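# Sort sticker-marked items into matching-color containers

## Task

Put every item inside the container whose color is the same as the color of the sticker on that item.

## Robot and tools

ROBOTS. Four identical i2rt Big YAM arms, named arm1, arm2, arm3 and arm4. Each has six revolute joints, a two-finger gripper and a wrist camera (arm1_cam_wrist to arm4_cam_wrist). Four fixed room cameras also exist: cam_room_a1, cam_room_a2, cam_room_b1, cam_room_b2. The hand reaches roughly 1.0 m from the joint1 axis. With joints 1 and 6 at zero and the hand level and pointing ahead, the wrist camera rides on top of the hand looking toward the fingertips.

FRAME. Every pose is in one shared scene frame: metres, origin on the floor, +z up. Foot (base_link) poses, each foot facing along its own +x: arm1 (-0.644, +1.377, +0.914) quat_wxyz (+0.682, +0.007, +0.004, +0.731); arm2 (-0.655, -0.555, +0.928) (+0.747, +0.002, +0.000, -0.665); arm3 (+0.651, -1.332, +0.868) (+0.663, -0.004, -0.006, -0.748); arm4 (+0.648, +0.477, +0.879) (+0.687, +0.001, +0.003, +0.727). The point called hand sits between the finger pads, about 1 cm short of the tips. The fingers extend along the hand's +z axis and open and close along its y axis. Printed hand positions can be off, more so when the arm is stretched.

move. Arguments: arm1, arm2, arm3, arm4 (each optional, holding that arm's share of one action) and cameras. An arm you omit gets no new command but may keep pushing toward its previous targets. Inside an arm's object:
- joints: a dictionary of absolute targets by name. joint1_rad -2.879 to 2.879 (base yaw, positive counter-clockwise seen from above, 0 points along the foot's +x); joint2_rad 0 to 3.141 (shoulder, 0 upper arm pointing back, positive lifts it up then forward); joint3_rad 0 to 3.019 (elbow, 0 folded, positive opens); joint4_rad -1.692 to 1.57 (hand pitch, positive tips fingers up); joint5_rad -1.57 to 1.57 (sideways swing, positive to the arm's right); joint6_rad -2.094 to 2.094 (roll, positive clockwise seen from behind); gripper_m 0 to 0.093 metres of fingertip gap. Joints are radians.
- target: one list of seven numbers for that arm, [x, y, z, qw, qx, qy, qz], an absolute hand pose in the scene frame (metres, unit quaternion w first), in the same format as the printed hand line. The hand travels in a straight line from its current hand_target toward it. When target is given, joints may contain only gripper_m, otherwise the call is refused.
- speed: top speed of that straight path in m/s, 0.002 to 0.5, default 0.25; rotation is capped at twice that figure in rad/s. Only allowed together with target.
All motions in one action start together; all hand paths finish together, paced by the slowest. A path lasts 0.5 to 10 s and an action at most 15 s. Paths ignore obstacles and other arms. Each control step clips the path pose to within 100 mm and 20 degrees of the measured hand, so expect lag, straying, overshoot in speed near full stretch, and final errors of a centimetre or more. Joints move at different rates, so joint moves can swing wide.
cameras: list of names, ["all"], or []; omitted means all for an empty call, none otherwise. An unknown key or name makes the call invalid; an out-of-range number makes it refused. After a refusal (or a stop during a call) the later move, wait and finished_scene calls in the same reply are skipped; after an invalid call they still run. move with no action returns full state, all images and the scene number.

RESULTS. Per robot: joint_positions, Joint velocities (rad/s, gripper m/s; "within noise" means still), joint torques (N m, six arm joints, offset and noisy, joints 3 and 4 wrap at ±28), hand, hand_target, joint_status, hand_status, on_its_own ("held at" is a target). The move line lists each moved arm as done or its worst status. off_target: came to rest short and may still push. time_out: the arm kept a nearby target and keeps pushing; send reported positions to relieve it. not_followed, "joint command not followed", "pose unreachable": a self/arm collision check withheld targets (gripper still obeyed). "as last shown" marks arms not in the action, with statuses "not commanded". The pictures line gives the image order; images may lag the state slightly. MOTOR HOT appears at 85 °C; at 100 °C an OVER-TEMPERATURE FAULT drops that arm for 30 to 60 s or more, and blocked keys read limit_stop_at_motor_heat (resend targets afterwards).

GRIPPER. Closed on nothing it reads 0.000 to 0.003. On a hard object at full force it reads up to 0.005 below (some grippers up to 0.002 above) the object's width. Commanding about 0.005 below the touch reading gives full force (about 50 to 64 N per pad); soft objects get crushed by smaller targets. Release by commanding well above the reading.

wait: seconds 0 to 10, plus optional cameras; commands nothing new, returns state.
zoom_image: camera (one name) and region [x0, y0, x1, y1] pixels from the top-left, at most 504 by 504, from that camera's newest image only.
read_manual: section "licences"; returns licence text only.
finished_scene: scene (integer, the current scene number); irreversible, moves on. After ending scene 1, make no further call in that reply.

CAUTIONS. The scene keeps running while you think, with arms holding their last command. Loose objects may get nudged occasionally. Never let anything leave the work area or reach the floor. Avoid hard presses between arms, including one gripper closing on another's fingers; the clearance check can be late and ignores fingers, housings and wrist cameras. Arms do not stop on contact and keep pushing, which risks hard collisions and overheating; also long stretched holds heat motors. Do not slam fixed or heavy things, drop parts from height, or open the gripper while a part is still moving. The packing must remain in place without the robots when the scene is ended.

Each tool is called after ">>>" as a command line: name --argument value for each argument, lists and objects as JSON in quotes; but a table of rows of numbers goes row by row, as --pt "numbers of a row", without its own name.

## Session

>>> move

Scene clock: 0.00 s.
Joint torques (N m): no reading
Motor temperatures (°C): arm1=[20 23 26 23 21 21 21] | arm2=[23 24 26 22 22 20 23] | arm3=[24 23 23 23 24 23 23] | arm4=[22 21 23 22 24 21 24]
Heat: arm1: hottest joint3_rad 26 °C; arm2: hottest joint3_rad 26 °C; arm3: hottest joint1_rad 24 °C; arm4: hottest joint5_rad 24 °C.
Joint velocities: within noise
arm1.joint_positions: joint1_rad=+0.263 joint2_rad=+0.541 joint3_rad=+1.448 joint4_rad=-1.274 joint5_rad=+0.156 joint6_rad=+0.460 gripper_m=+0.09396
arm1.joint_status: not commanded
arm1.hand: x=-0.6726 y=+1.5709 z=+1.5115 quat_wxyz=(-0.269, +0.505, -0.648, -0.503) (m; scene frame)
arm1.hand_target: x=-0.6710 y=+1.5670 z=+1.5236 quat_wxyz=(-0.273, +0.499, -0.642, -0.514) (m; scene frame)
arm1.hand_status: not commanded
arm2.joint_positions: joint1_rad=+0.198 joint2_rad=+0.259 joint3_rad=+1.632 joint4_rad=-1.245 joint5_rad=-0.167 joint6_rad=+0.724 gripper_m=+0.09396
arm2.joint_status: not commanded
arm2.hand: x=-0.6318 y=-0.5412 z=+1.6271 quat_wxyz=(-0.736, -0.518, -0.413, +0.142) (m; scene frame)
arm2.hand_target: x=-0.6338 y=-0.5350 z=+1.6303 quat_wxyz=(-0.741, -0.512, -0.410, +0.144) (m; scene frame)
arm2.hand_status: not commanded
arm3.joint_positions: joint1_rad=-0.202 joint2_rad=+0.522 joint3_rad=+1.369 joint4_rad=-1.376 joint5_rad=-0.141 joint6_rad=+0.009 gripper_m=+0.09396
arm3.joint_status: not commanded
arm3.hand: x=+0.6119 y=-1.5148 z=+1.4102 quat_wxyz=(-0.346, -0.682, -0.528, +0.369) (m; scene frame)
arm3.hand_target: x=+0.6127 y=-1.5121 z=+1.4202 quat_wxyz=(-0.352, -0.676, -0.525, +0.378) (m; scene frame)
arm3.hand_status: not commanded
arm4.joint_positions: joint1_rad=+0.128 joint2_rad=+0.492 joint3_rad=+1.422 joint4_rad=-1.388 joint5_rad=-0.180 joint6_rad=-0.624 gripper_m=+0.09396
arm4.joint_status: not commanded
arm4.hand: x=+0.5895 y=+0.6391 z=+1.4459 quat_wxyz=(-0.401, +0.802, -0.272, -0.348) (m; scene frame)
arm4.hand_target: x=+0.5903 y=+0.6352 z=+1.4556 quat_wxyz=(-0.410, +0.797, -0.269, -0.353) (m; scene frame)
arm4.hand_status: not commanded
pictures: arm1_cam_wrist, arm2_cam_wrist, arm3_cam_wrist, arm4_cam_wrist, cam_room_a1, cam_room_a2, cam_room_b1, cam_room_b2
Images, in order (width x height): arm1_cam_wrist 672x504, arm2_cam_wrist 672x504, arm3_cam_wrist 672x504, arm4_cam_wrist 672x504, cam_room_a1 672x504, cam_room_a2 672x504, cam_room_b1 672x504, cam_room_b2 672x504.

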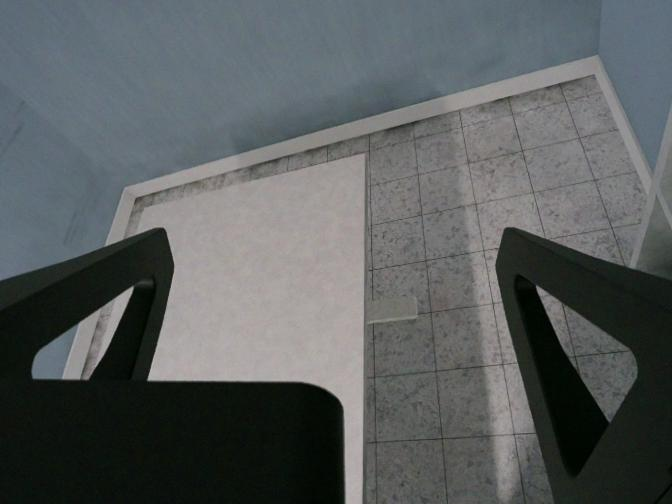

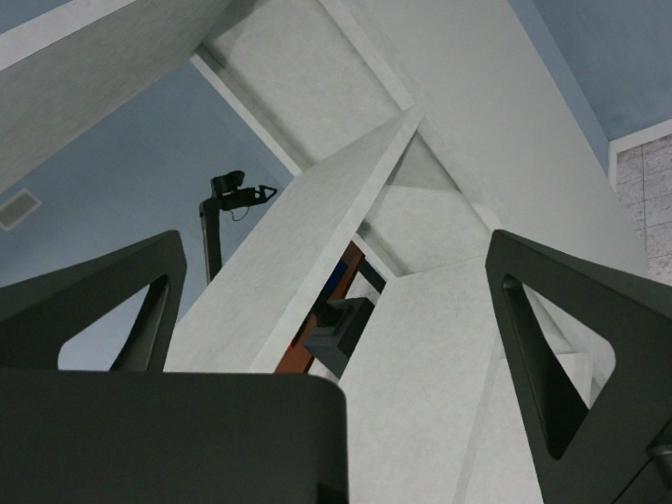

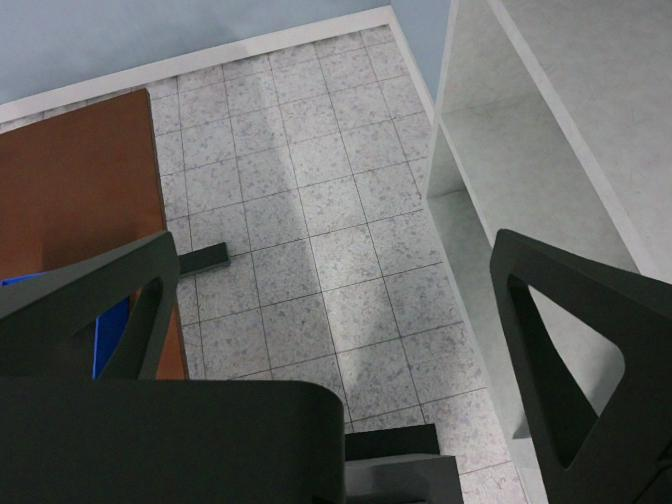

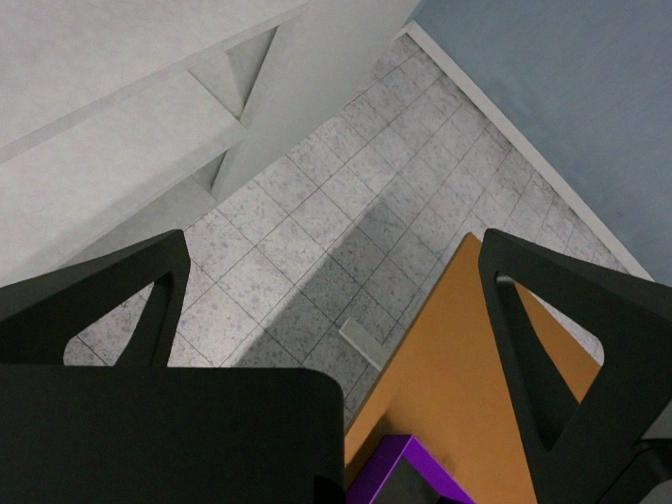

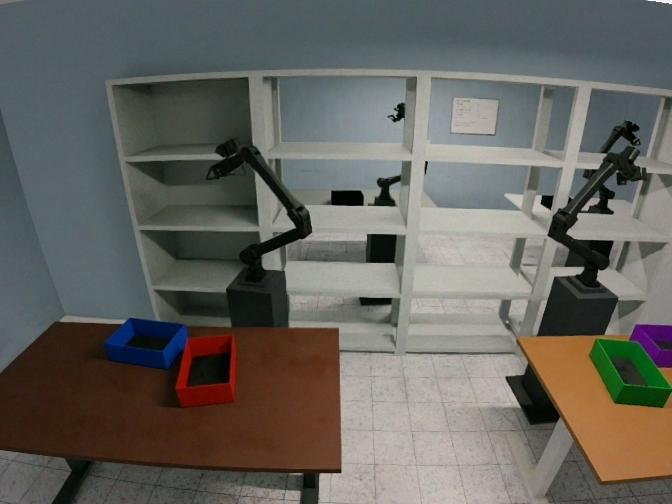

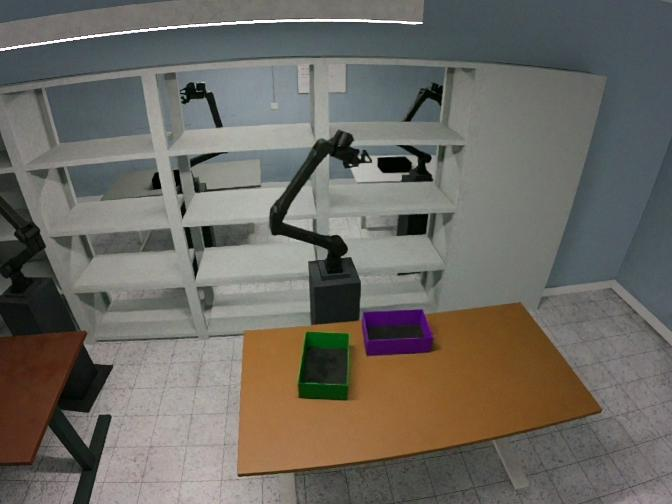

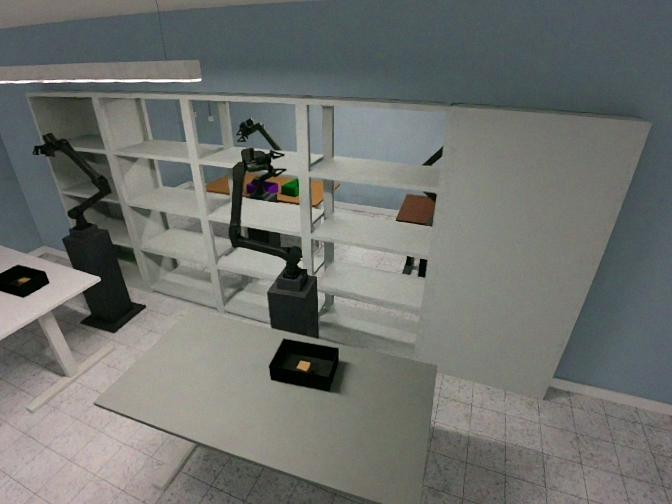

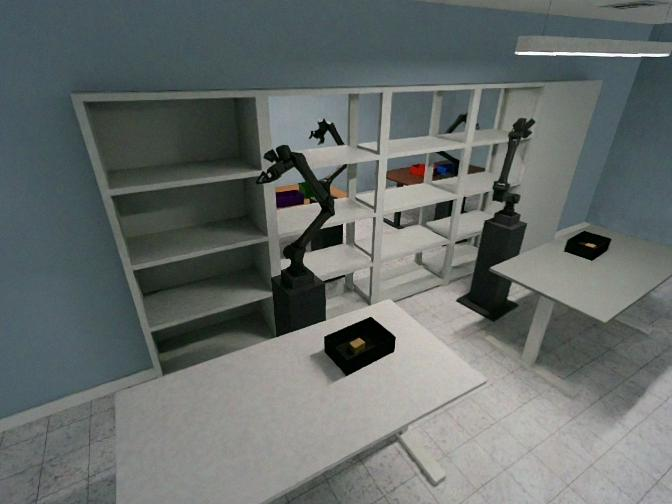

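>>> move --arm1 '{"joints":{"joint1_rad":1.9,"joint2_rad":1.40,"joint3_rad":1.086,"joint4_rad":-0.7,"joint5_rad":0,"joint6_rad":0}}' --arm2 '{"joints":{"joint1_rad":-1.25,"joint2_rad":1.40,"joint3_rad":1.086,"joint4_rad":-0.7,"joint5_rad":0,"joint6_rad":0}}' --arm3 '{"joints":{"joint1_rad":1.6,"joint2_rad":1.3,"joint3_rad":1.3,"joint4_rad":-1.0,"joint5_rad":0,"joint6_rad":0}}' --arm4 '{"joints":{"joint1_rad":-1.5,"joint2_rad":1.3,"joint3_rad":1.3,"joint4_rad":-1.0,"joint5_rad":0,"joint6_rad":0}}' --cameras '["arm1_cam_wrist","arm2_cam_wrist","arm3_cam_wrist","arm4_cam_wrist"]'

Scene clock: 19.93 s.
Joint torques (N m): arm1=[-2.96 -8.53 12.72 1.72 0.1 -0.02] | arm2=[1.2 -11.87 12.25 2.54 -0.02 -0.08] | arm3=[1.14 -12.92 10.18 1.36 0.12 -0.11] | arm4=[1.26 -13.74 10.19 1.24 0.06 0.15]
Motor temperatures (°C): arm1=[20 23 27 23 21 21 21] | arm2=[23 24 26 22 22 20 23] | arm3=[24 23 25 23 24 23 23] | arm4=[22 21 25 22 24 21 24]
Heat: arm1: hottest joint3_rad 27 °C; arm2: hottest joint3_rad 26 °C; arm3: hottest joint3_rad 25 °C; arm4: hottest joint3_rad 25 °C.
move: arm1 done; arm2 done; arm3 done; arm4 done
Joint velocities: within noise
arm1.joint_positions: joint1_rad=+1.903 joint2_rad=+1.403 joint3_rad=+1.066 joint4_rad=-0.713 joint5_rad=-0.002 joint6_rad=+0.007 gripper_m=+0.09398
arm1.joint_status: all done
arm1.hand: x=-1.1101 y=+1.1783 z=+1.0948 quat_wxyz=(+0.050, +0.946, +0.190, -0.259) (m; scene frame)
arm1.hand_target: x=-1.1191 y=+1.1762 z=+1.1075 quat_wxyz=(+0.052, +0.940, +0.191, -0.276) (m; scene frame)
arm1.hand_status: not commanded
arm2.joint_positions: joint1_rad=-1.255 joint2_rad=+1.384 joint3_rad=+1.072 joint4_rad=-0.717 joint5_rad=+0.000 joint6_rad=+0.014 gripper_m=+0.09398
arm2.joint_status: all done
arm2.hand: x=-1.1183 y=-0.7693 z=+1.1119 quat_wxyz=(-0.058, -0.943, -0.200, +0.259) (m; scene frame)
arm2.hand_target: x=-1.1254 y=-0.7754 z=+1.1132 quat_wxyz=(-0.058, -0.939, -0.209, +0.267) (m; scene frame)
arm2.hand_status: not commanded
arm3.joint_positions: joint1_rad=+1.599 joint2_rad=+1.311 joint3_rad=+1.295 joint4_rad=-1.006 joint5_rad=-0.002 joint6_rad=+0.006 gripper_m=+0.09398
arm3.joint_status: all done
arm3.hand: x=+1.1498 y=-1.3740 z=+1.1648 quat_wxyz=(-0.271, -0.045, -0.961, +0.017) (m; scene frame)
arm3.hand_target: x=+1.1504 y=-1.3739 z=+1.1735 quat_wxyz=(-0.282, -0.042, -0.958, +0.020) (m; scene frame)
arm3.hand_status: not commanded
arm4.joint_positions: joint1_rad=-1.505 joint2_rad=+1.318 joint3_rad=+1.285 joint4_rad=-1.010 joint5_rad=+0.001 joint6_rad=-0.012 gripper_m=+0.09398
arm4.joint_status: all done
arm4.hand: x=+1.1451 y=+0.5387 z=+1.1637 quat_wxyz=(-0.258, +0.065, -0.964, -0.013) (m; scene frame)
arm4.hand_target: x=+1.1473 y=+0.5416 z=+1.1813 quat_wxyz=(-0.278, +0.062, -0.958, -0.016) (m; scene frame)
arm4.hand_status: not commanded
pictures: arm1_cam_wrist, arm2_cam_wrist, arm3_cam_wrist, arm4_cam_wrist
Images, in order (width x height): arm1_cam_wrist 672x504, arm2_cam_wrist 672x504, arm3_cam_wrist 672x504, arm4_cam_wrist 672x504.

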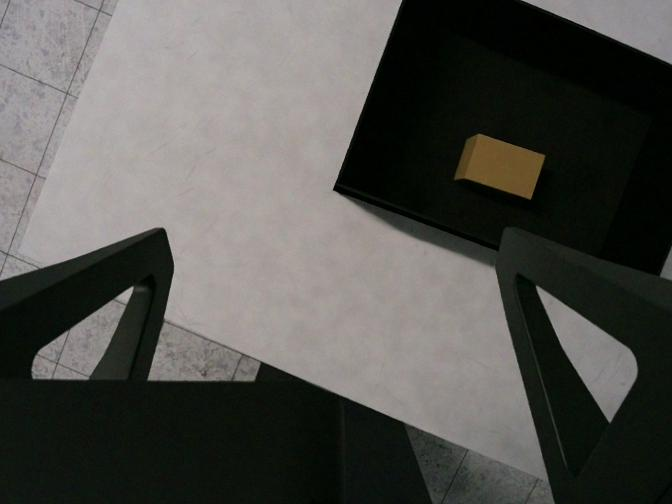

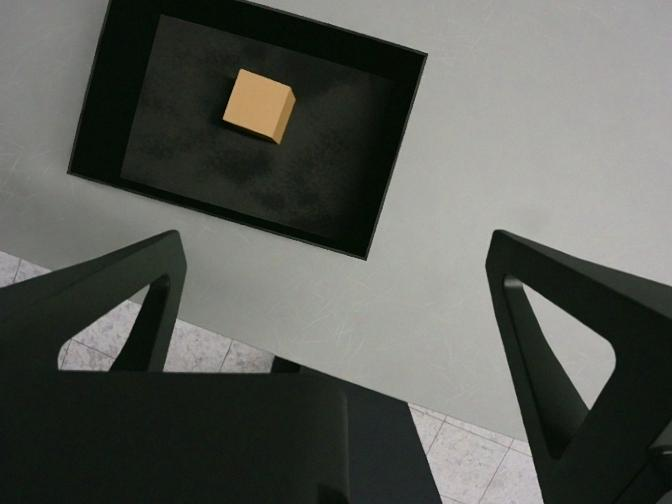

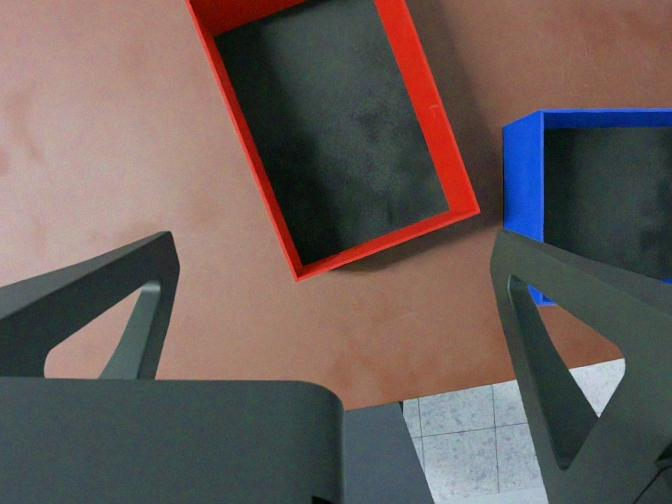

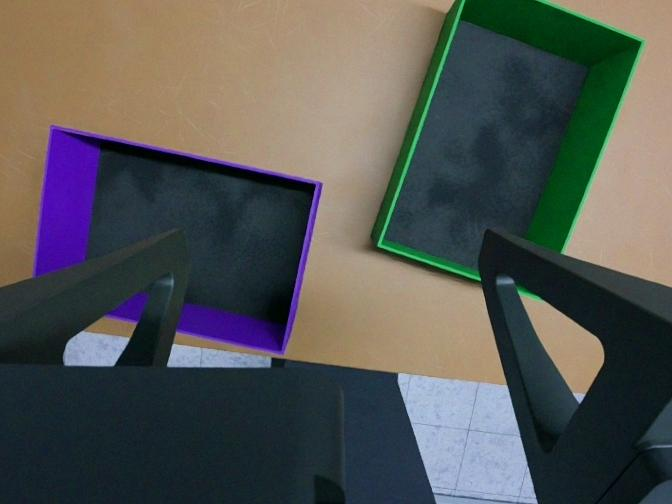

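>>> zoom_image --camera "arm1_cam_wrist" --region '[430, 110, 570, 220]'

>>> zoom_image --camera "arm2_cam_wrist" --region '[190, 40, 330, 150]'

>>> move --cameras '["cam_room_b1","cam_room_b2"]'

>>> zoom_image --camera "cam_room_b1" --region '[260, 325, 350, 400]'

>>> zoom_image --camera "cam_room_b2" --region '[315, 310, 405, 380]'

>>> zoom_image --camera "cam_room_b2" --region '[560, 220, 620, 270]'

>>> zoom_image --camera "cam_room_b1" --region '[0, 260, 60, 310]'

Scaled by 3.600.

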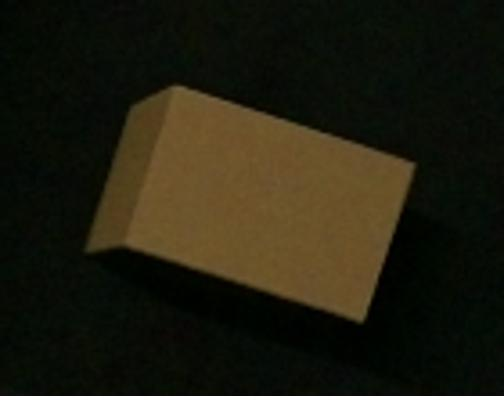

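Scaled by 3.600.

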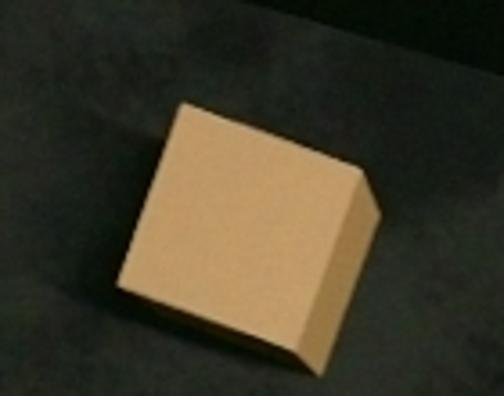

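Scene clock: 27.00 s.
Joint torques (N m): arm1=[-1.9 -9.11 12.68 1.68 0.12 -0.04] | arm2=[1.08 -11.75 12.25 2.5 -0.01 -0.08] | arm3=[1.08 -12.92 10.19 1.35 0.12 -0.09] | arm4=[1.03 -13.45 10.17 1.22 0.08 0.16]
Motor temperatures (°C): arm1=[20 23 28 23 21 21 21] | arm2=[23 24 28 22 22 20 23] | arm3=[24 23 26 23 24 23 23] | arm4=[22 22 27 22 24 21 24]
Heat: arm1: hottest joint3_rad 28 °C; arm2: hottest joint3_rad 28 °C; arm3: hottest joint3_rad 26 °C; arm4: hottest joint3_rad 27 °C.
Joint velocities: within noise
arm1.joint_positions: joint1_rad=+1.903 joint2_rad=+1.403 joint3_rad=+1.066 joint4_rad=-0.713 joint5_rad=-0.002 joint6_rad=+0.007 gripper_m=+0.09398
arm1.joint_status: all done
arm1.hand: x=-1.1101 y=+1.1783 z=+1.0948 quat_wxyz=(+0.050, +0.946, +0.190, -0.259) (m; scene frame)
arm1.hand_target: x=-1.1191 y=+1.1762 z=+1.1075 quat_wxyz=(+0.052, +0.940, +0.191, -0.276) (m; scene frame)
arm1.hand_status: not commanded
arm2.joint_positions: joint1_rad=-1.255 joint2_rad=+1.384 joint3_rad=+1.072 joint4_rad=-0.717 joint5_rad=+0.000 joint6_rad=+0.014 gripper_m=+0.09398
arm2.joint_status: all done
arm2.hand: x=-1.1183 y=-0.7693 z=+1.1119 quat_wxyz=(-0.058, -0.943, -0.200, +0.259) (m; scene frame)
arm2.hand_target: x=-1.1254 y=-0.7754 z=+1.1132 quat_wxyz=(-0.058, -0.939, -0.209, +0.267) (m; scene frame)
arm2.hand_status: not commanded
arm3.joint_positions: joint1_rad=+1.599 joint2_rad=+1.311 joint3_rad=+1.295 joint4_rad=-1.006 joint5_rad=-0.002 joint6_rad=+0.006 gripper_m=+0.09398
arm3.joint_status: all done
arm3.hand: x=+1.1498 y=-1.3740 z=+1.1648 quat_wxyz=(-0.271, -0.045, -0.961, +0.017) (m; scene frame)
arm3.hand_target: x=+1.1504 y=-1.3739 z=+1.1735 quat_wxyz=(-0.282, -0.042, -0.958, +0.020) (m; scene frame)
arm3.hand_status: not commanded
arm4.joint_positions: joint1_rad=-1.505 joint2_rad=+1.318 joint3_rad=+1.285 joint4_rad=-1.010 joint5_rad=+0.001 joint6_rad=-0.012 gripper_m=+0.09398
arm4.joint_status: all done
arm4.hand: x=+1.1451 y=+0.5387 z=+1.1637 quat_wxyz=(-0.258, +0.065, -0.964, -0.013) (m; scene frame)
arm4.hand_target: x=+1.1473 y=+0.5416 z=+1.1813 quat_wxyz=(-0.278, +0.062, -0.958, -0.016) (m; scene frame)
arm4.hand_status: not commanded
pictures: cam_room_b1, cam_room_b2
Images, in order (width x height): cam_room_b1 672x504, cam_room_b2 672x504.

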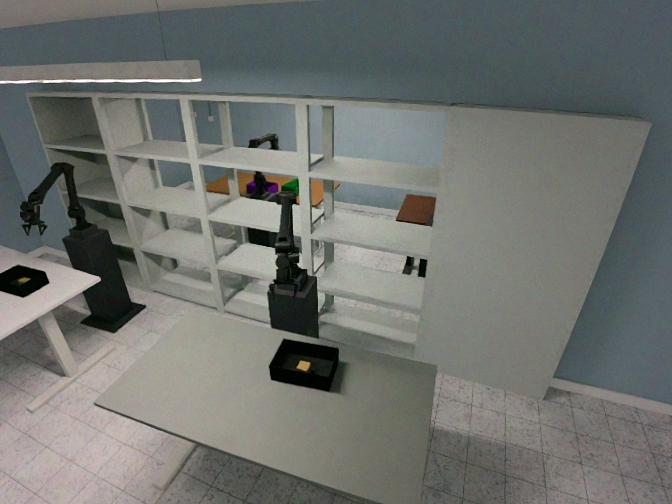

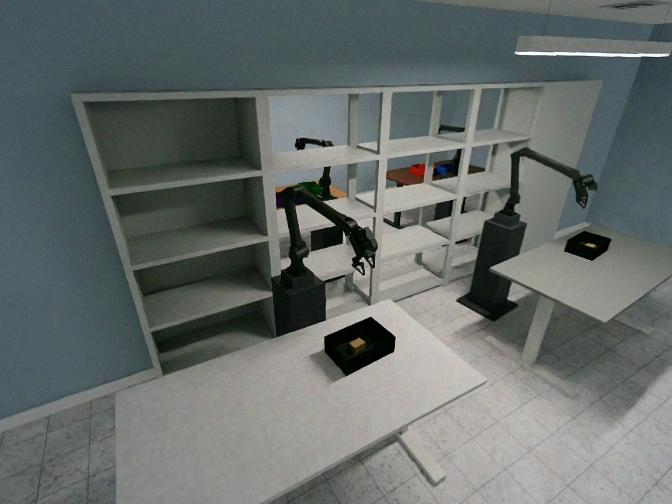

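Scaled by 5.600.

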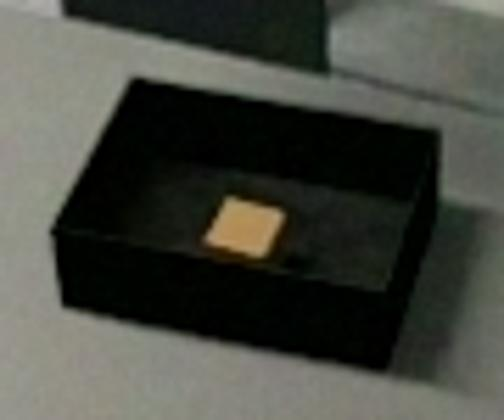

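Scaled by 5.600.

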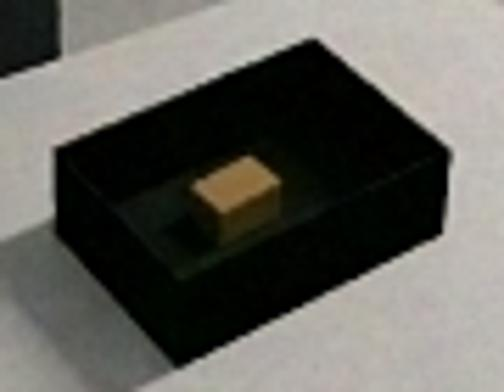

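Scaled by 8.400.

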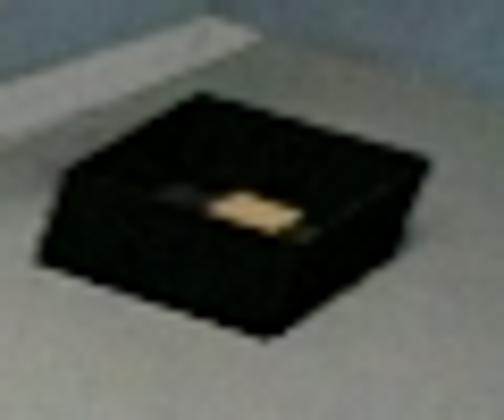

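Scaled by 8.400.

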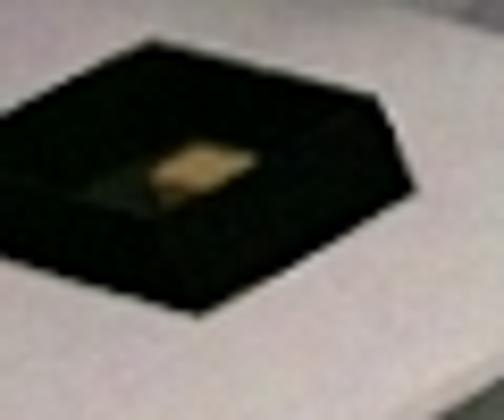

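>>> move --arm1 '{"target":[-1.155,1.293,0.87,0.0136,0.9647,0.0505,-0.2585]}' --arm2 '{"target":[-1.128,-0.872,0.87,0.0113,0.965,0.0421,-0.2587]}' --arm3 '{"joints":{"joint2_rad":0.85,"joint3_rad":1.05,"joint4_rad":-1.196}}' --arm4 '{"joints":{"joint2_rad":0.85,"joint3_rad":1.05,"joint4_rad":-1.196}}' --cameras '["arm1_cam_wrist","arm2_cam_wrist"]'

Scene clock: 59.33 s.
Joint torques (N m): arm1=[-2.14 -11.58 7.42 1.77 0.09 0.12] | arm2=[0.79 -17.14 10.63 2.18 0.44 0.21] | arm3=[1.26 -3.6 9.31 0.98 0.11 -0.11] | arm4=[1.38 -3.19 9.48 0.55 0.11 0.15]
Motor temperatures (°C): arm1=[20 24 31 23 21 21 21] | arm2=[23 24 32 22 22 20 23] | arm3=[24 23 27 23 24 23 23] | arm4=[22 23 32 22 24 21 24]
Heat: arm1: hottest joint3_rad 31 °C; arm2: hottest joint3_rad 32 °C; arm3: hottest joint3_rad 27 °C; arm4: hottest joint3_rad 32 °C.
move: arm1 done; arm2 off_target; arm3 done; arm4 done
Joint velocities: within noise
arm1.joint_positions: joint1_rad=+1.681 joint2_rad=+1.825 joint3_rad=+0.845 joint4_rad=-0.109 joint5_rad=+0.029 joint6_rad=+0.055 gripper_m=+0.09398
arm1.joint_status: not commanded
arm1.hand: x=-1.1479 y=+1.2922 z=+0.8649 quat_wxyz=(+0.012, +0.967, +0.057, -0.246) (m; scene frame)
arm1.hand_target: x=-1.1548 y=+1.2930 z=+0.8701 quat_wxyz=(+0.014, +0.965, +0.051, -0.258) (m; scene frame)
arm1.hand_status: done (0.009 m and 1.6 deg from the pose sent, 0.256 m and 16.7 deg at the start)
arm2.joint_positions: joint1_rad=-1.013 joint2_rad=+1.933 joint3_rad=+1.005 joint4_rad=-0.242 joint5_rad=+0.276 joint6_rad=+0.510 gripper_m=+0.09398
arm2.joint_status: not commanded
arm2.hand: x=-1.1087 y=-0.8569 z=+0.8591 quat_wxyz=(+0.003, -0.970, -0.053, +0.238) (m; scene frame)
arm2.hand_target: x=-1.1270 y=-0.8714 z=+0.8707 quat_wxyz=(-0.011, -0.965, -0.042, +0.259) (m; scene frame)
arm2.hand_status: off_target (0.027 m and 3.2 deg from the pose sent, 0.263 m and 19.1 deg at the start)
arm3.joint_positions: joint1_rad=+1.599 joint2_rad=+0.844 joint3_rad=+1.054 joint4_rad=-1.192 joint5_rad=-0.002 joint6_rad=+0.006 gripper_m=+0.09398
arm3.joint_status: all done
arm3.hand: x=+0.9814 y=-1.3579 z=+1.2001 quat_wxyz=(-0.290, -0.045, -0.956, +0.018) (m; scene frame)
arm3.hand_target: x=+0.9812 y=-1.3580 z=+1.1958 quat_wxyz=(-0.284, -0.042, -0.958, +0.020) (m; scene frame)
arm3.hand_status: not commanded
arm4.joint_positions: joint1_rad=-1.505 joint2_rad=+0.838 joint3_rad=+1.045 joint4_rad=-1.188 joint5_rad=+0.001 joint6_rad=-0.012 gripper_m=+0.09398
arm4.joint_status: all done
arm4.hand: x=+0.9778 y=+0.5182 z=+1.2073 quat_wxyz=(-0.288, +0.065, -0.955, -0.014) (m; scene frame)
arm4.hand_target: x=+0.9789 y=+0.5201 z=+1.2052 quat_wxyz=(-0.281, +0.062, -0.958, -0.016) (m; scene frame)
arm4.hand_status: not commanded
pictures: arm1_cam_wrist, arm2_cam_wrist
Images, in order (width x height): arm1_cam_wrist 672x504, arm2_cam_wrist 672x504.

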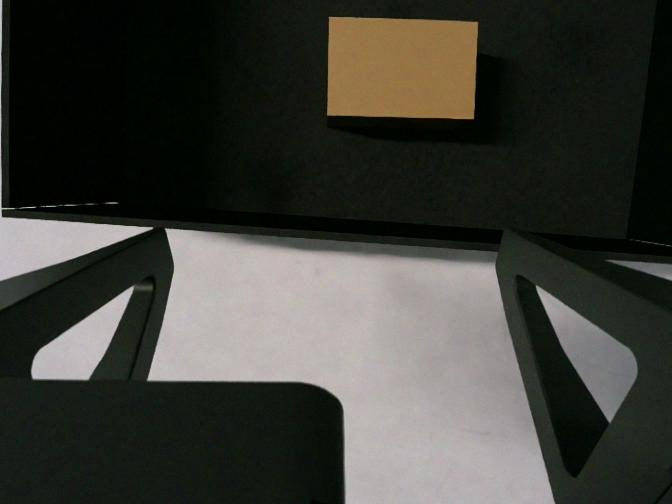

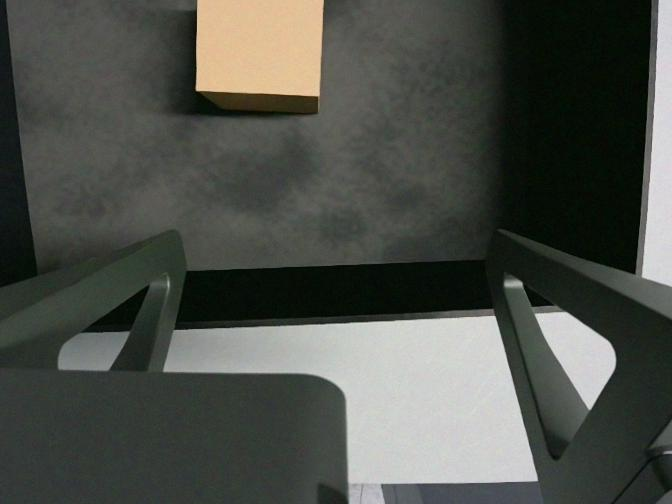

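>>> move --arm1 '{"target":[-1.230,1.315,0.805,0.0136,0.9647,0.0505,-0.2585]}' --arm2 '{"target":[-1.210,-0.914,0.825,0.0067,0.965,0.0253,-0.2585]}' --cameras '["arm1_cam_wrist","arm2_cam_wrist"]'

Scene clock: 70.67 s.
Joint torques (N m): arm1=[-2.2 -13.63 9.43 1.54 -0.04 -0.04] | arm2=[0.32 -19.9 11.34 1.05 0.41 0.22] | arm3=[1.26 -3.55 9.36 0.99 0.12 -0.1] | arm4=[1.26 -2.78 9.43 0.53 0.06 0.18]
Motor temperatures (°C): arm1=[20 24 31 23 21 21 21] | arm2=[23 25 32 22 22 20 23] | arm3=[24 23 27 23 24 23 23] | arm4=[22 23 33 22 24 21 24]
Heat: arm1: hottest joint3_rad 31 °C; arm2: hottest joint3_rad 32 °C; arm3: hottest joint3_rad 27 °C; arm4: hottest joint3_rad 33 °C.
move: arm1 off_target; arm2 off_target
Joint velocities: within noise
arm1.joint_positions: joint1_rad=+1.611 joint2_rad=+2.087 joint3_rad=+1.025 joint4_rad=-0.052 joint5_rad=-0.001 joint6_rad=+0.012 gripper_m=+0.09398
arm1.joint_status: not commanded
arm1.hand: x=-1.2053 y=+1.3166 z=+0.7926 quat_wxyz=(+0.012, +0.971, +0.048, -0.233) (m; scene frame)
arm1.hand_target: x=-1.2290 y=+1.3151 z=+0.8058 quat_wxyz=(+0.014, +0.965, +0.050, -0.258) (m; scene frame)
arm1.hand_status: off_target (0.028 m and 3.0 deg from the pose sent, 0.104 m and 1.6 deg at the start)
arm2.joint_positions: joint1_rad=-1.033 joint2_rad=+2.167 joint3_rad=+1.317 joint4_rad=-0.275 joint5_rad=+0.280 joint6_rad=+0.516 gripper_m=+0.09398
arm2.joint_status: not commanded
arm2.hand: x=-1.1977 y=-0.9102 z=+0.8272 quat_wxyz=(-0.006, -0.966, -0.036, +0.257) (m; scene frame)
arm2.hand_target: x=-1.2097 y=-0.9137 z=+0.8253 quat_wxyz=(-0.007, -0.966, -0.025, +0.259) (m; scene frame)
arm2.hand_status: off_target (0.013 m and 1.3 deg from the pose sent, 0.121 m and 4.2 deg at the start)
arm3, arm4: as last shown
pictures: arm1_cam_wrist, arm2_cam_wrist
Images, in order (width x height): arm1_cam_wrist 672x504, arm2_cam_wrist 672x504.

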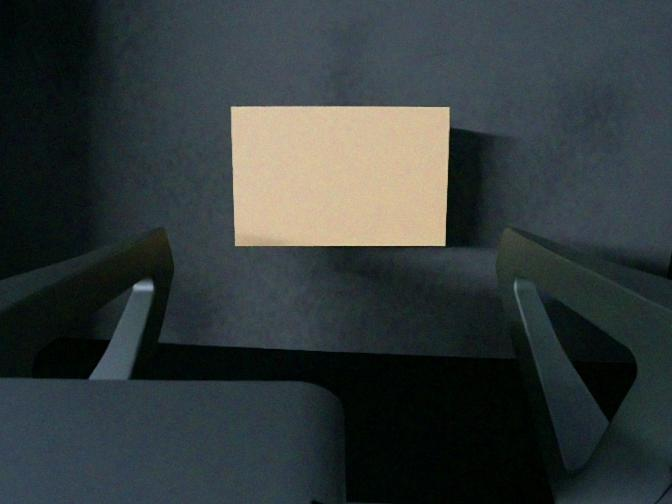

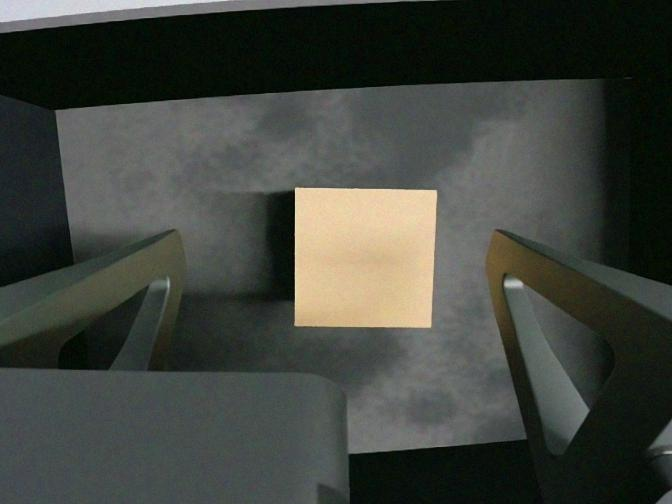

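>>> move --arm1 '{"target":[-1.247,1.314,0.752,0.0136,0.9647,0.0505,-0.2585],"speed":0.12}' --arm2 '{"target":[-1.206,-0.902,0.738,0.0067,0.965,0.0253,-0.2585],"speed":0.12}' --cameras '["arm1_cam_wrist","arm2_cam_wrist"]'

Scene clock: 78.90 s.
Joint torques (N m): arm1=[-2.14 -14.1 8.34 1.81 0.1 -0.04] | arm2=[-0.03 -19.84 9.66 2.25 0.18 0.11] | arm3=[1.32 -3.43 9.32 0.92 0.12 -0.11] | arm4=[1.32 -2.9 9.54 0.66 0.09 0.16]
Motor temperatures (°C): arm1=[20 24 31 23 21 21 21] | arm2=[23 25 31 22 22 20 23] | arm3=[24 23 28 23 24 23 23] | arm4=[22 22 33 22 24 21 24]
Heat: arm1: hottest joint3_rad 31 °C; arm2: hottest joint3_rad 31 °C; arm3: hottest joint3_rad 28 °C; arm4: hottest joint3_rad 33 °C.
move: arm1 off_target; arm2 off_target
Joint velocities: within noise
arm1.joint_positions: joint1_rad=+1.611 joint2_rad=+2.227 joint3_rad=+1.107 joint4_rad=+0.022 joint5_rad=-0.005 joint6_rad=+0.011 gripper_m=+0.09398
arm1.joint_status: not commanded
arm1.hand: x=-1.2288 y=+1.3135 z=+0.7475 quat_wxyz=(+0.015, +0.969, +0.049, -0.241) (m; scene frame)
arm1.hand_target: x=-1.2465 y=+1.3140 z=+0.7527 quat_wxyz=(+0.013, +0.965, +0.050, -0.259) (m; scene frame)
arm1.hand_status: off_target (0.019 m and 2.1 deg from the pose sent, 0.058 m and 3.0 deg at the start)
arm2.joint_positions: joint1_rad=-1.043 joint2_rad=+2.327 joint3_rad=+1.317 joint4_rad=-0.136 joint5_rad=+0.280 joint6_rad=+0.517 gripper_m=+0.09398
arm2.joint_status: not commanded
arm2.hand: x=-1.1901 y=-0.8969 z=+0.7418 quat_wxyz=(+0.001, -0.968, -0.033, +0.248) (m; scene frame)
arm2.hand_target: x=-1.2055 y=-0.9016 z=+0.7387 quat_wxyz=(-0.007, -0.966, -0.025, +0.259) (m; scene frame)
arm2.hand_status: off_target (0.017 m and 1.8 deg from the pose sent, 0.090 m and 1.3 deg at the start)
arm3, arm4: as last shown
pictures: arm1_cam_wrist, arm2_cam_wrist
Images, in order (width x height): arm1_cam_wrist 672x504, arm2_cam_wrist 672x504.

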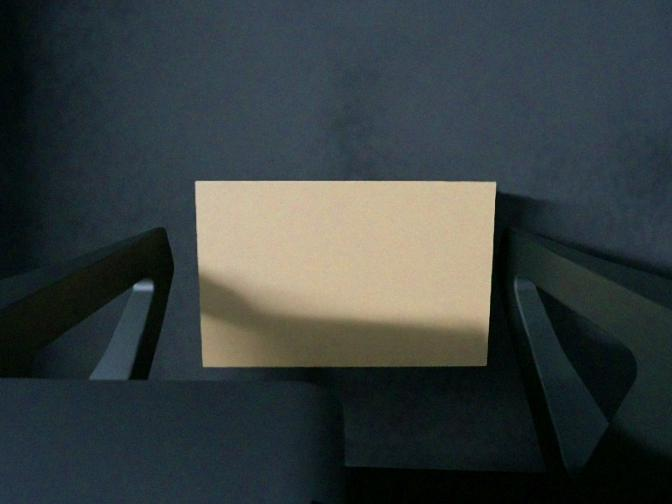

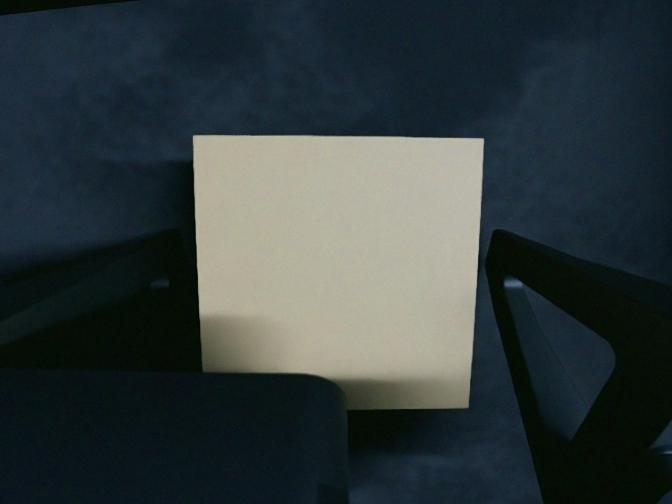

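>>> move --arm1 '{"joints":{"gripper_m":0.048}}' --arm2 '{"joints":{"gripper_m":0.042}}'

>>> move --arm1 '{"target":[-1.18,1.315,1.1,0.0136,0.9647,0.0505,-0.2585]}' --arm2 '{"target":[-1.14,-0.898,1.1,0.0067,0.965,0.0253,-0.2585]}' --cameras '["arm1_cam_wrist","arm2_cam_wrist"]'

Scene clock: 92.33 s.
Joint torques (N m): arm1=[-1.67 -13.98 8.46 1.61 0.03 -0.03] | arm2=[0.03 -19.9 9.65 2.24 0.19 0.1] | arm3=[1.26 -3.37 9.28 0.99 0.11 -0.11] | arm4=[1.14 -3.14 9.5 0.64 0.1 0.15]
Motor temperatures (°C): arm1=[20 25 30 23 21 21 21] | arm2=[23 26 30 22 22 20 23] | arm3=[24 23 28 23 24 23 23] | arm4=[22 22 34 22 24 21 24]
Heat: arm1: hottest joint3_rad 30 °C; arm2: hottest joint3_rad 30 °C; arm3: hottest joint3_rad 28 °C; arm4: hottest joint3_rad 34 °C.
move: arm1 off_target; arm2 off_target
Joint velocities: within noise
arm1.joint_positions: joint1_rad=+1.611 joint2_rad=+2.227 joint3_rad=+1.107 joint4_rad=+0.022 joint5_rad=-0.004 joint6_rad=+0.010 gripper_m=+0.06902
arm1.joint_status: gripper_m off_target (ended at +0.06905, target +0.04800)
arm1.hand: x=-1.2289 y=+1.3136 z=+0.7476 quat_wxyz=(+0.014, +0.969, +0.049, -0.241) (m; scene frame)
arm1.hand_target: x=-1.2466 y=+1.3140 z=+0.7527 quat_wxyz=(+0.014, +0.965, +0.050, -0.259) (m; scene frame)
arm1.hand_status: not commanded
arm2.joint_positions: joint1_rad=-1.043 joint2_rad=+2.327 joint3_rad=+1.318 joint4_rad=-0.136 joint5_rad=+0.280 joint6_rad=+0.517 gripper_m=+0.05340
arm2.joint_status: gripper_m off_target (ended at +0.05342, target +0.04200)
arm2.hand: x=-1.1903 y=-0.8971 z=+0.7420 quat_wxyz=(+0.001, -0.968, -0.033, +0.248) (m; scene frame)
arm2.hand_target: x=-1.2054 y=-0.9015 z=+0.7386 quat_wxyz=(-0.007, -0.966, -0.025, +0.259) (m; scene frame)
arm2.hand_status: not commanded
arm3, arm4: as last shown
pictures: none

Scene clock: 94.57 s.
Joint torques (N m): arm1=[-1.2 -10.81 15.43 0.85 0.11 0.04] | arm2=[1.49 -17.61 14.99 0.98 0.48 0.2] | arm3=[1.2 -3.49 9.29 0.99 0.11 -0.11] | arm4=[0.85 -3.25 9.46 0.7 0.07 0.17]
Motor temperatures (°C): arm1=[20 25 31 23 21 21 21] | arm2=[23 26 30 22 22 20 23] | arm3=[24 23 28 23 24 23 23] | arm4=[22 22 34 22 24 21 24]
Heat: arm1: hottest joint3_rad 31 °C; arm2: hottest joint3_rad 30 °C; arm3: hottest joint3_rad 28 °C; arm4: hottest joint3_rad 34 °C.
move: arm1 off_target; arm2 off_target
Joint velocities: within noise
arm1.joint_positions: joint1_rad=+1.611 joint2_rad=+1.491 joint3_rad=+1.117 joint4_rad=-0.737 joint5_rad=-0.001 joint6_rad=+0.010 gripper_m=+0.06902
arm1.joint_status: not commanded
arm1.hand: x=-1.1633 y=+1.3200 z=+1.0737 quat_wxyz=(+0.012, +0.971, +0.049, -0.235) (m; scene frame)
arm1.hand_target: x=-1.1787 y=+1.3151 z=+1.1002 quat_wxyz=(+0.014, +0.965, +0.051, -0.259) (m; scene frame)
arm1.hand_status: off_target (0.032 m and 2.8 deg from the pose sent, 0.356 m and 2.1 deg at the start)
arm2.joint_positions: joint1_rad=-0.992 joint2_rad=+1.661 joint3_rad=+1.316 joint4_rad=-0.833 joint5_rad=+0.303 joint6_rad=+0.570 gripper_m=+0.05340
arm2.joint_status: not commanded
arm2.hand: x=-1.1302 y=-0.8843 z=+1.0768 quat_wxyz=(+0.006, -0.970, -0.032, +0.242) (m; scene frame)
arm2.hand_target: x=-1.1391 y=-0.8973 z=+1.1001 quat_wxyz=(-0.007, -0.966, -0.025, +0.259) (m; scene frame)
arm2.hand_status: off_target (0.029 m and 2.6 deg from the pose sent, 0.362 m and 1.7 deg at the start)
arm3, arm4: as last shown
pictures: arm1_cam_wrist, arm2_cam_wrist
Images, in order (width x height): arm1_cam_wrist 672x504, arm2_cam_wrist 672x504.

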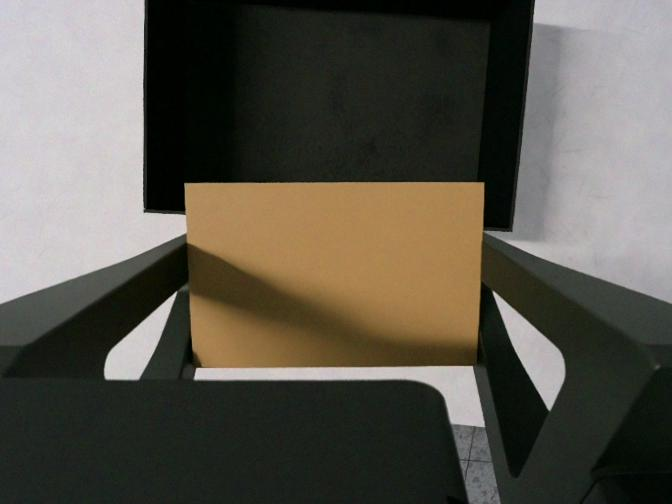

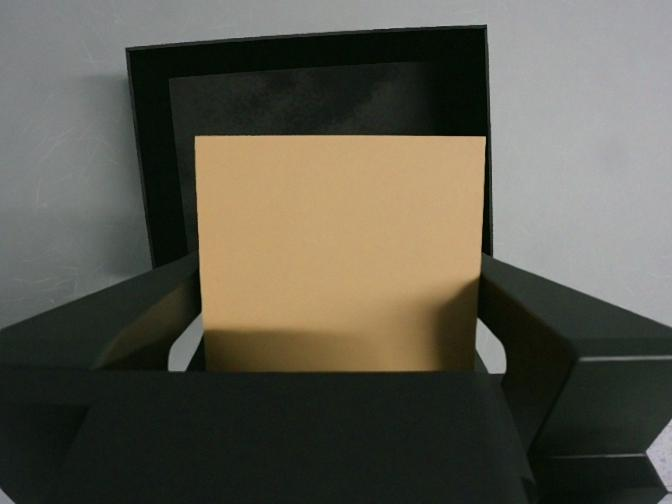

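>>> move --arm1 '{"joints":{"joint4_rad":1.1}}' --arm2 '{"joints":{"joint4_rad":1.1}}' --cameras '["cam_room_b1","cam_room_b2","cam_room_a1"]'

Scene clock: 101.70 s.
Joint torques (N m): arm1=[-1.44 -10.29 15.51 1.91 0.06 0.03] | arm2=[1.44 -17.79 15.24 2.61 -0.08 0.16] | arm3=[1.38 -3.43 9.24 0.98 0.11 -0.1] | arm4=[1.26 -2.9 9.44 0.57 0.05 0.18]
Motor temperatures (°C): arm1=[20 25 31 23 21 21 21] | arm2=[23 26 31 22 22 20 23] | arm3=[24 23 28 23 24 23 23] | arm4=[22 22 34 22 24 21 24]
Heat: arm1: hottest joint3_rad 31 °C; arm2: hottest joint3_rad 31 °C; arm3: hottest joint3_rad 28 °C; arm4: hottest joint3_rad 34 °C.
move: arm1 done; arm2 done
Joint velocities: within noise
arm1.joint_positions: joint1_rad=+1.611 joint2_rad=+1.491 joint3_rad=+1.117 joint4_rad=+1.081 joint5_rad=-0.001 joint6_rad=+0.010 gripper_m=+0.06902
arm1.joint_status: all done
arm1.hand: x=-1.2355 y=+1.3104 z=+1.4582 quat_wxyz=(+0.054, +0.411, +0.023, -0.910) (m; scene frame)
arm1.hand_target: x=-1.2274 y=+1.3077 z=+1.4926 quat_wxyz=(+0.058, +0.376, +0.021, -0.925) (m; scene frame)
arm1.hand_status: not commanded
arm2.joint_positions: joint1_rad=-0.992 joint2_rad=+1.661 joint3_rad=+1.316 joint4_rad=+1.079 joint5_rad=+0.303 joint6_rad=+0.570 gripper_m=+0.05336
arm2.joint_status: all done
arm2.hand: x=-1.1974 y=-0.9409 z=+1.4590 quat_wxyz=(-0.484, -0.411, +0.112, +0.764) (m; scene frame)
arm2.hand_target: x=-1.1895 y=-0.9407 z=+1.4910 quat_wxyz=(-0.505, -0.377, +0.119, +0.767) (m; scene frame)
arm2.hand_status: not commanded
arm3, arm4: as last shown
pictures: cam_room_a1, cam_room_b1, cam_room_b2
Images, in order (width x height): cam_room_a1 672x504, cam_room_b1 672x504, cam_room_b2 672x504.

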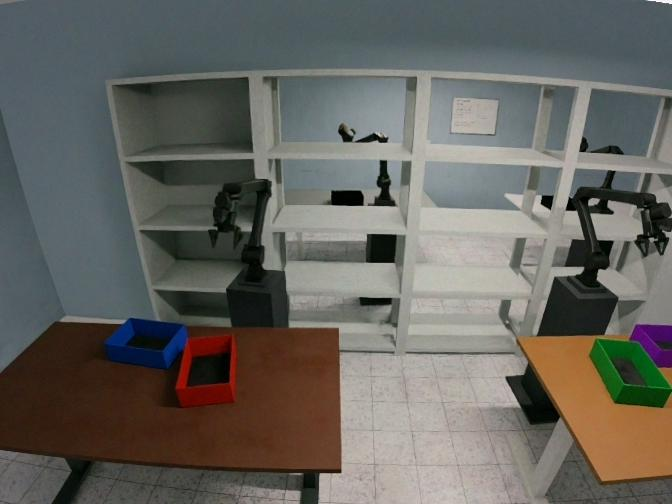

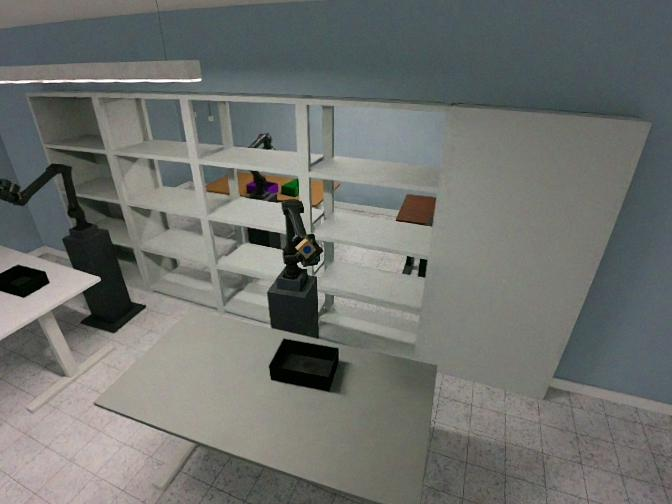

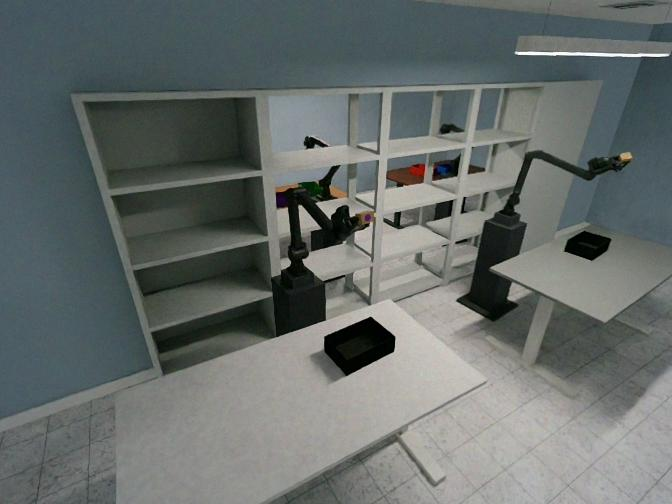

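>>> zoom_image --camera "cam_room_b1" --region '[280, 220, 340, 270]'

>>> zoom_image --camera "cam_room_b2" --region '[335, 190, 395, 240]'

Scaled by 8.400.

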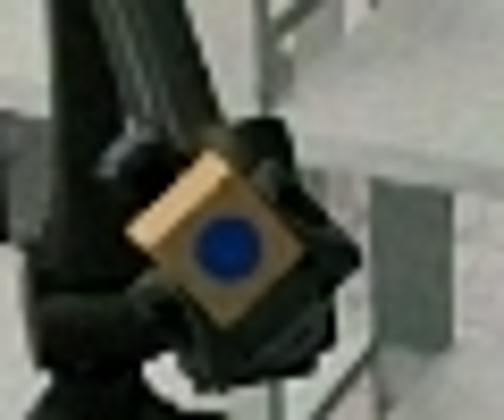

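Scaled by 8.400.

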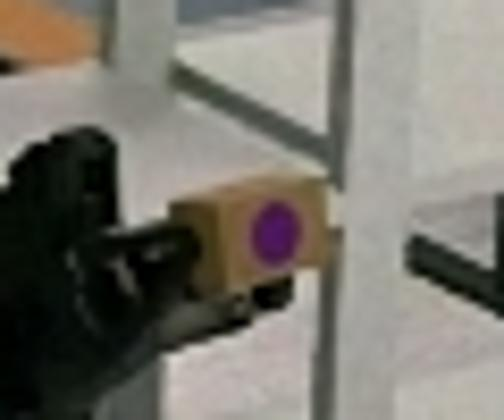

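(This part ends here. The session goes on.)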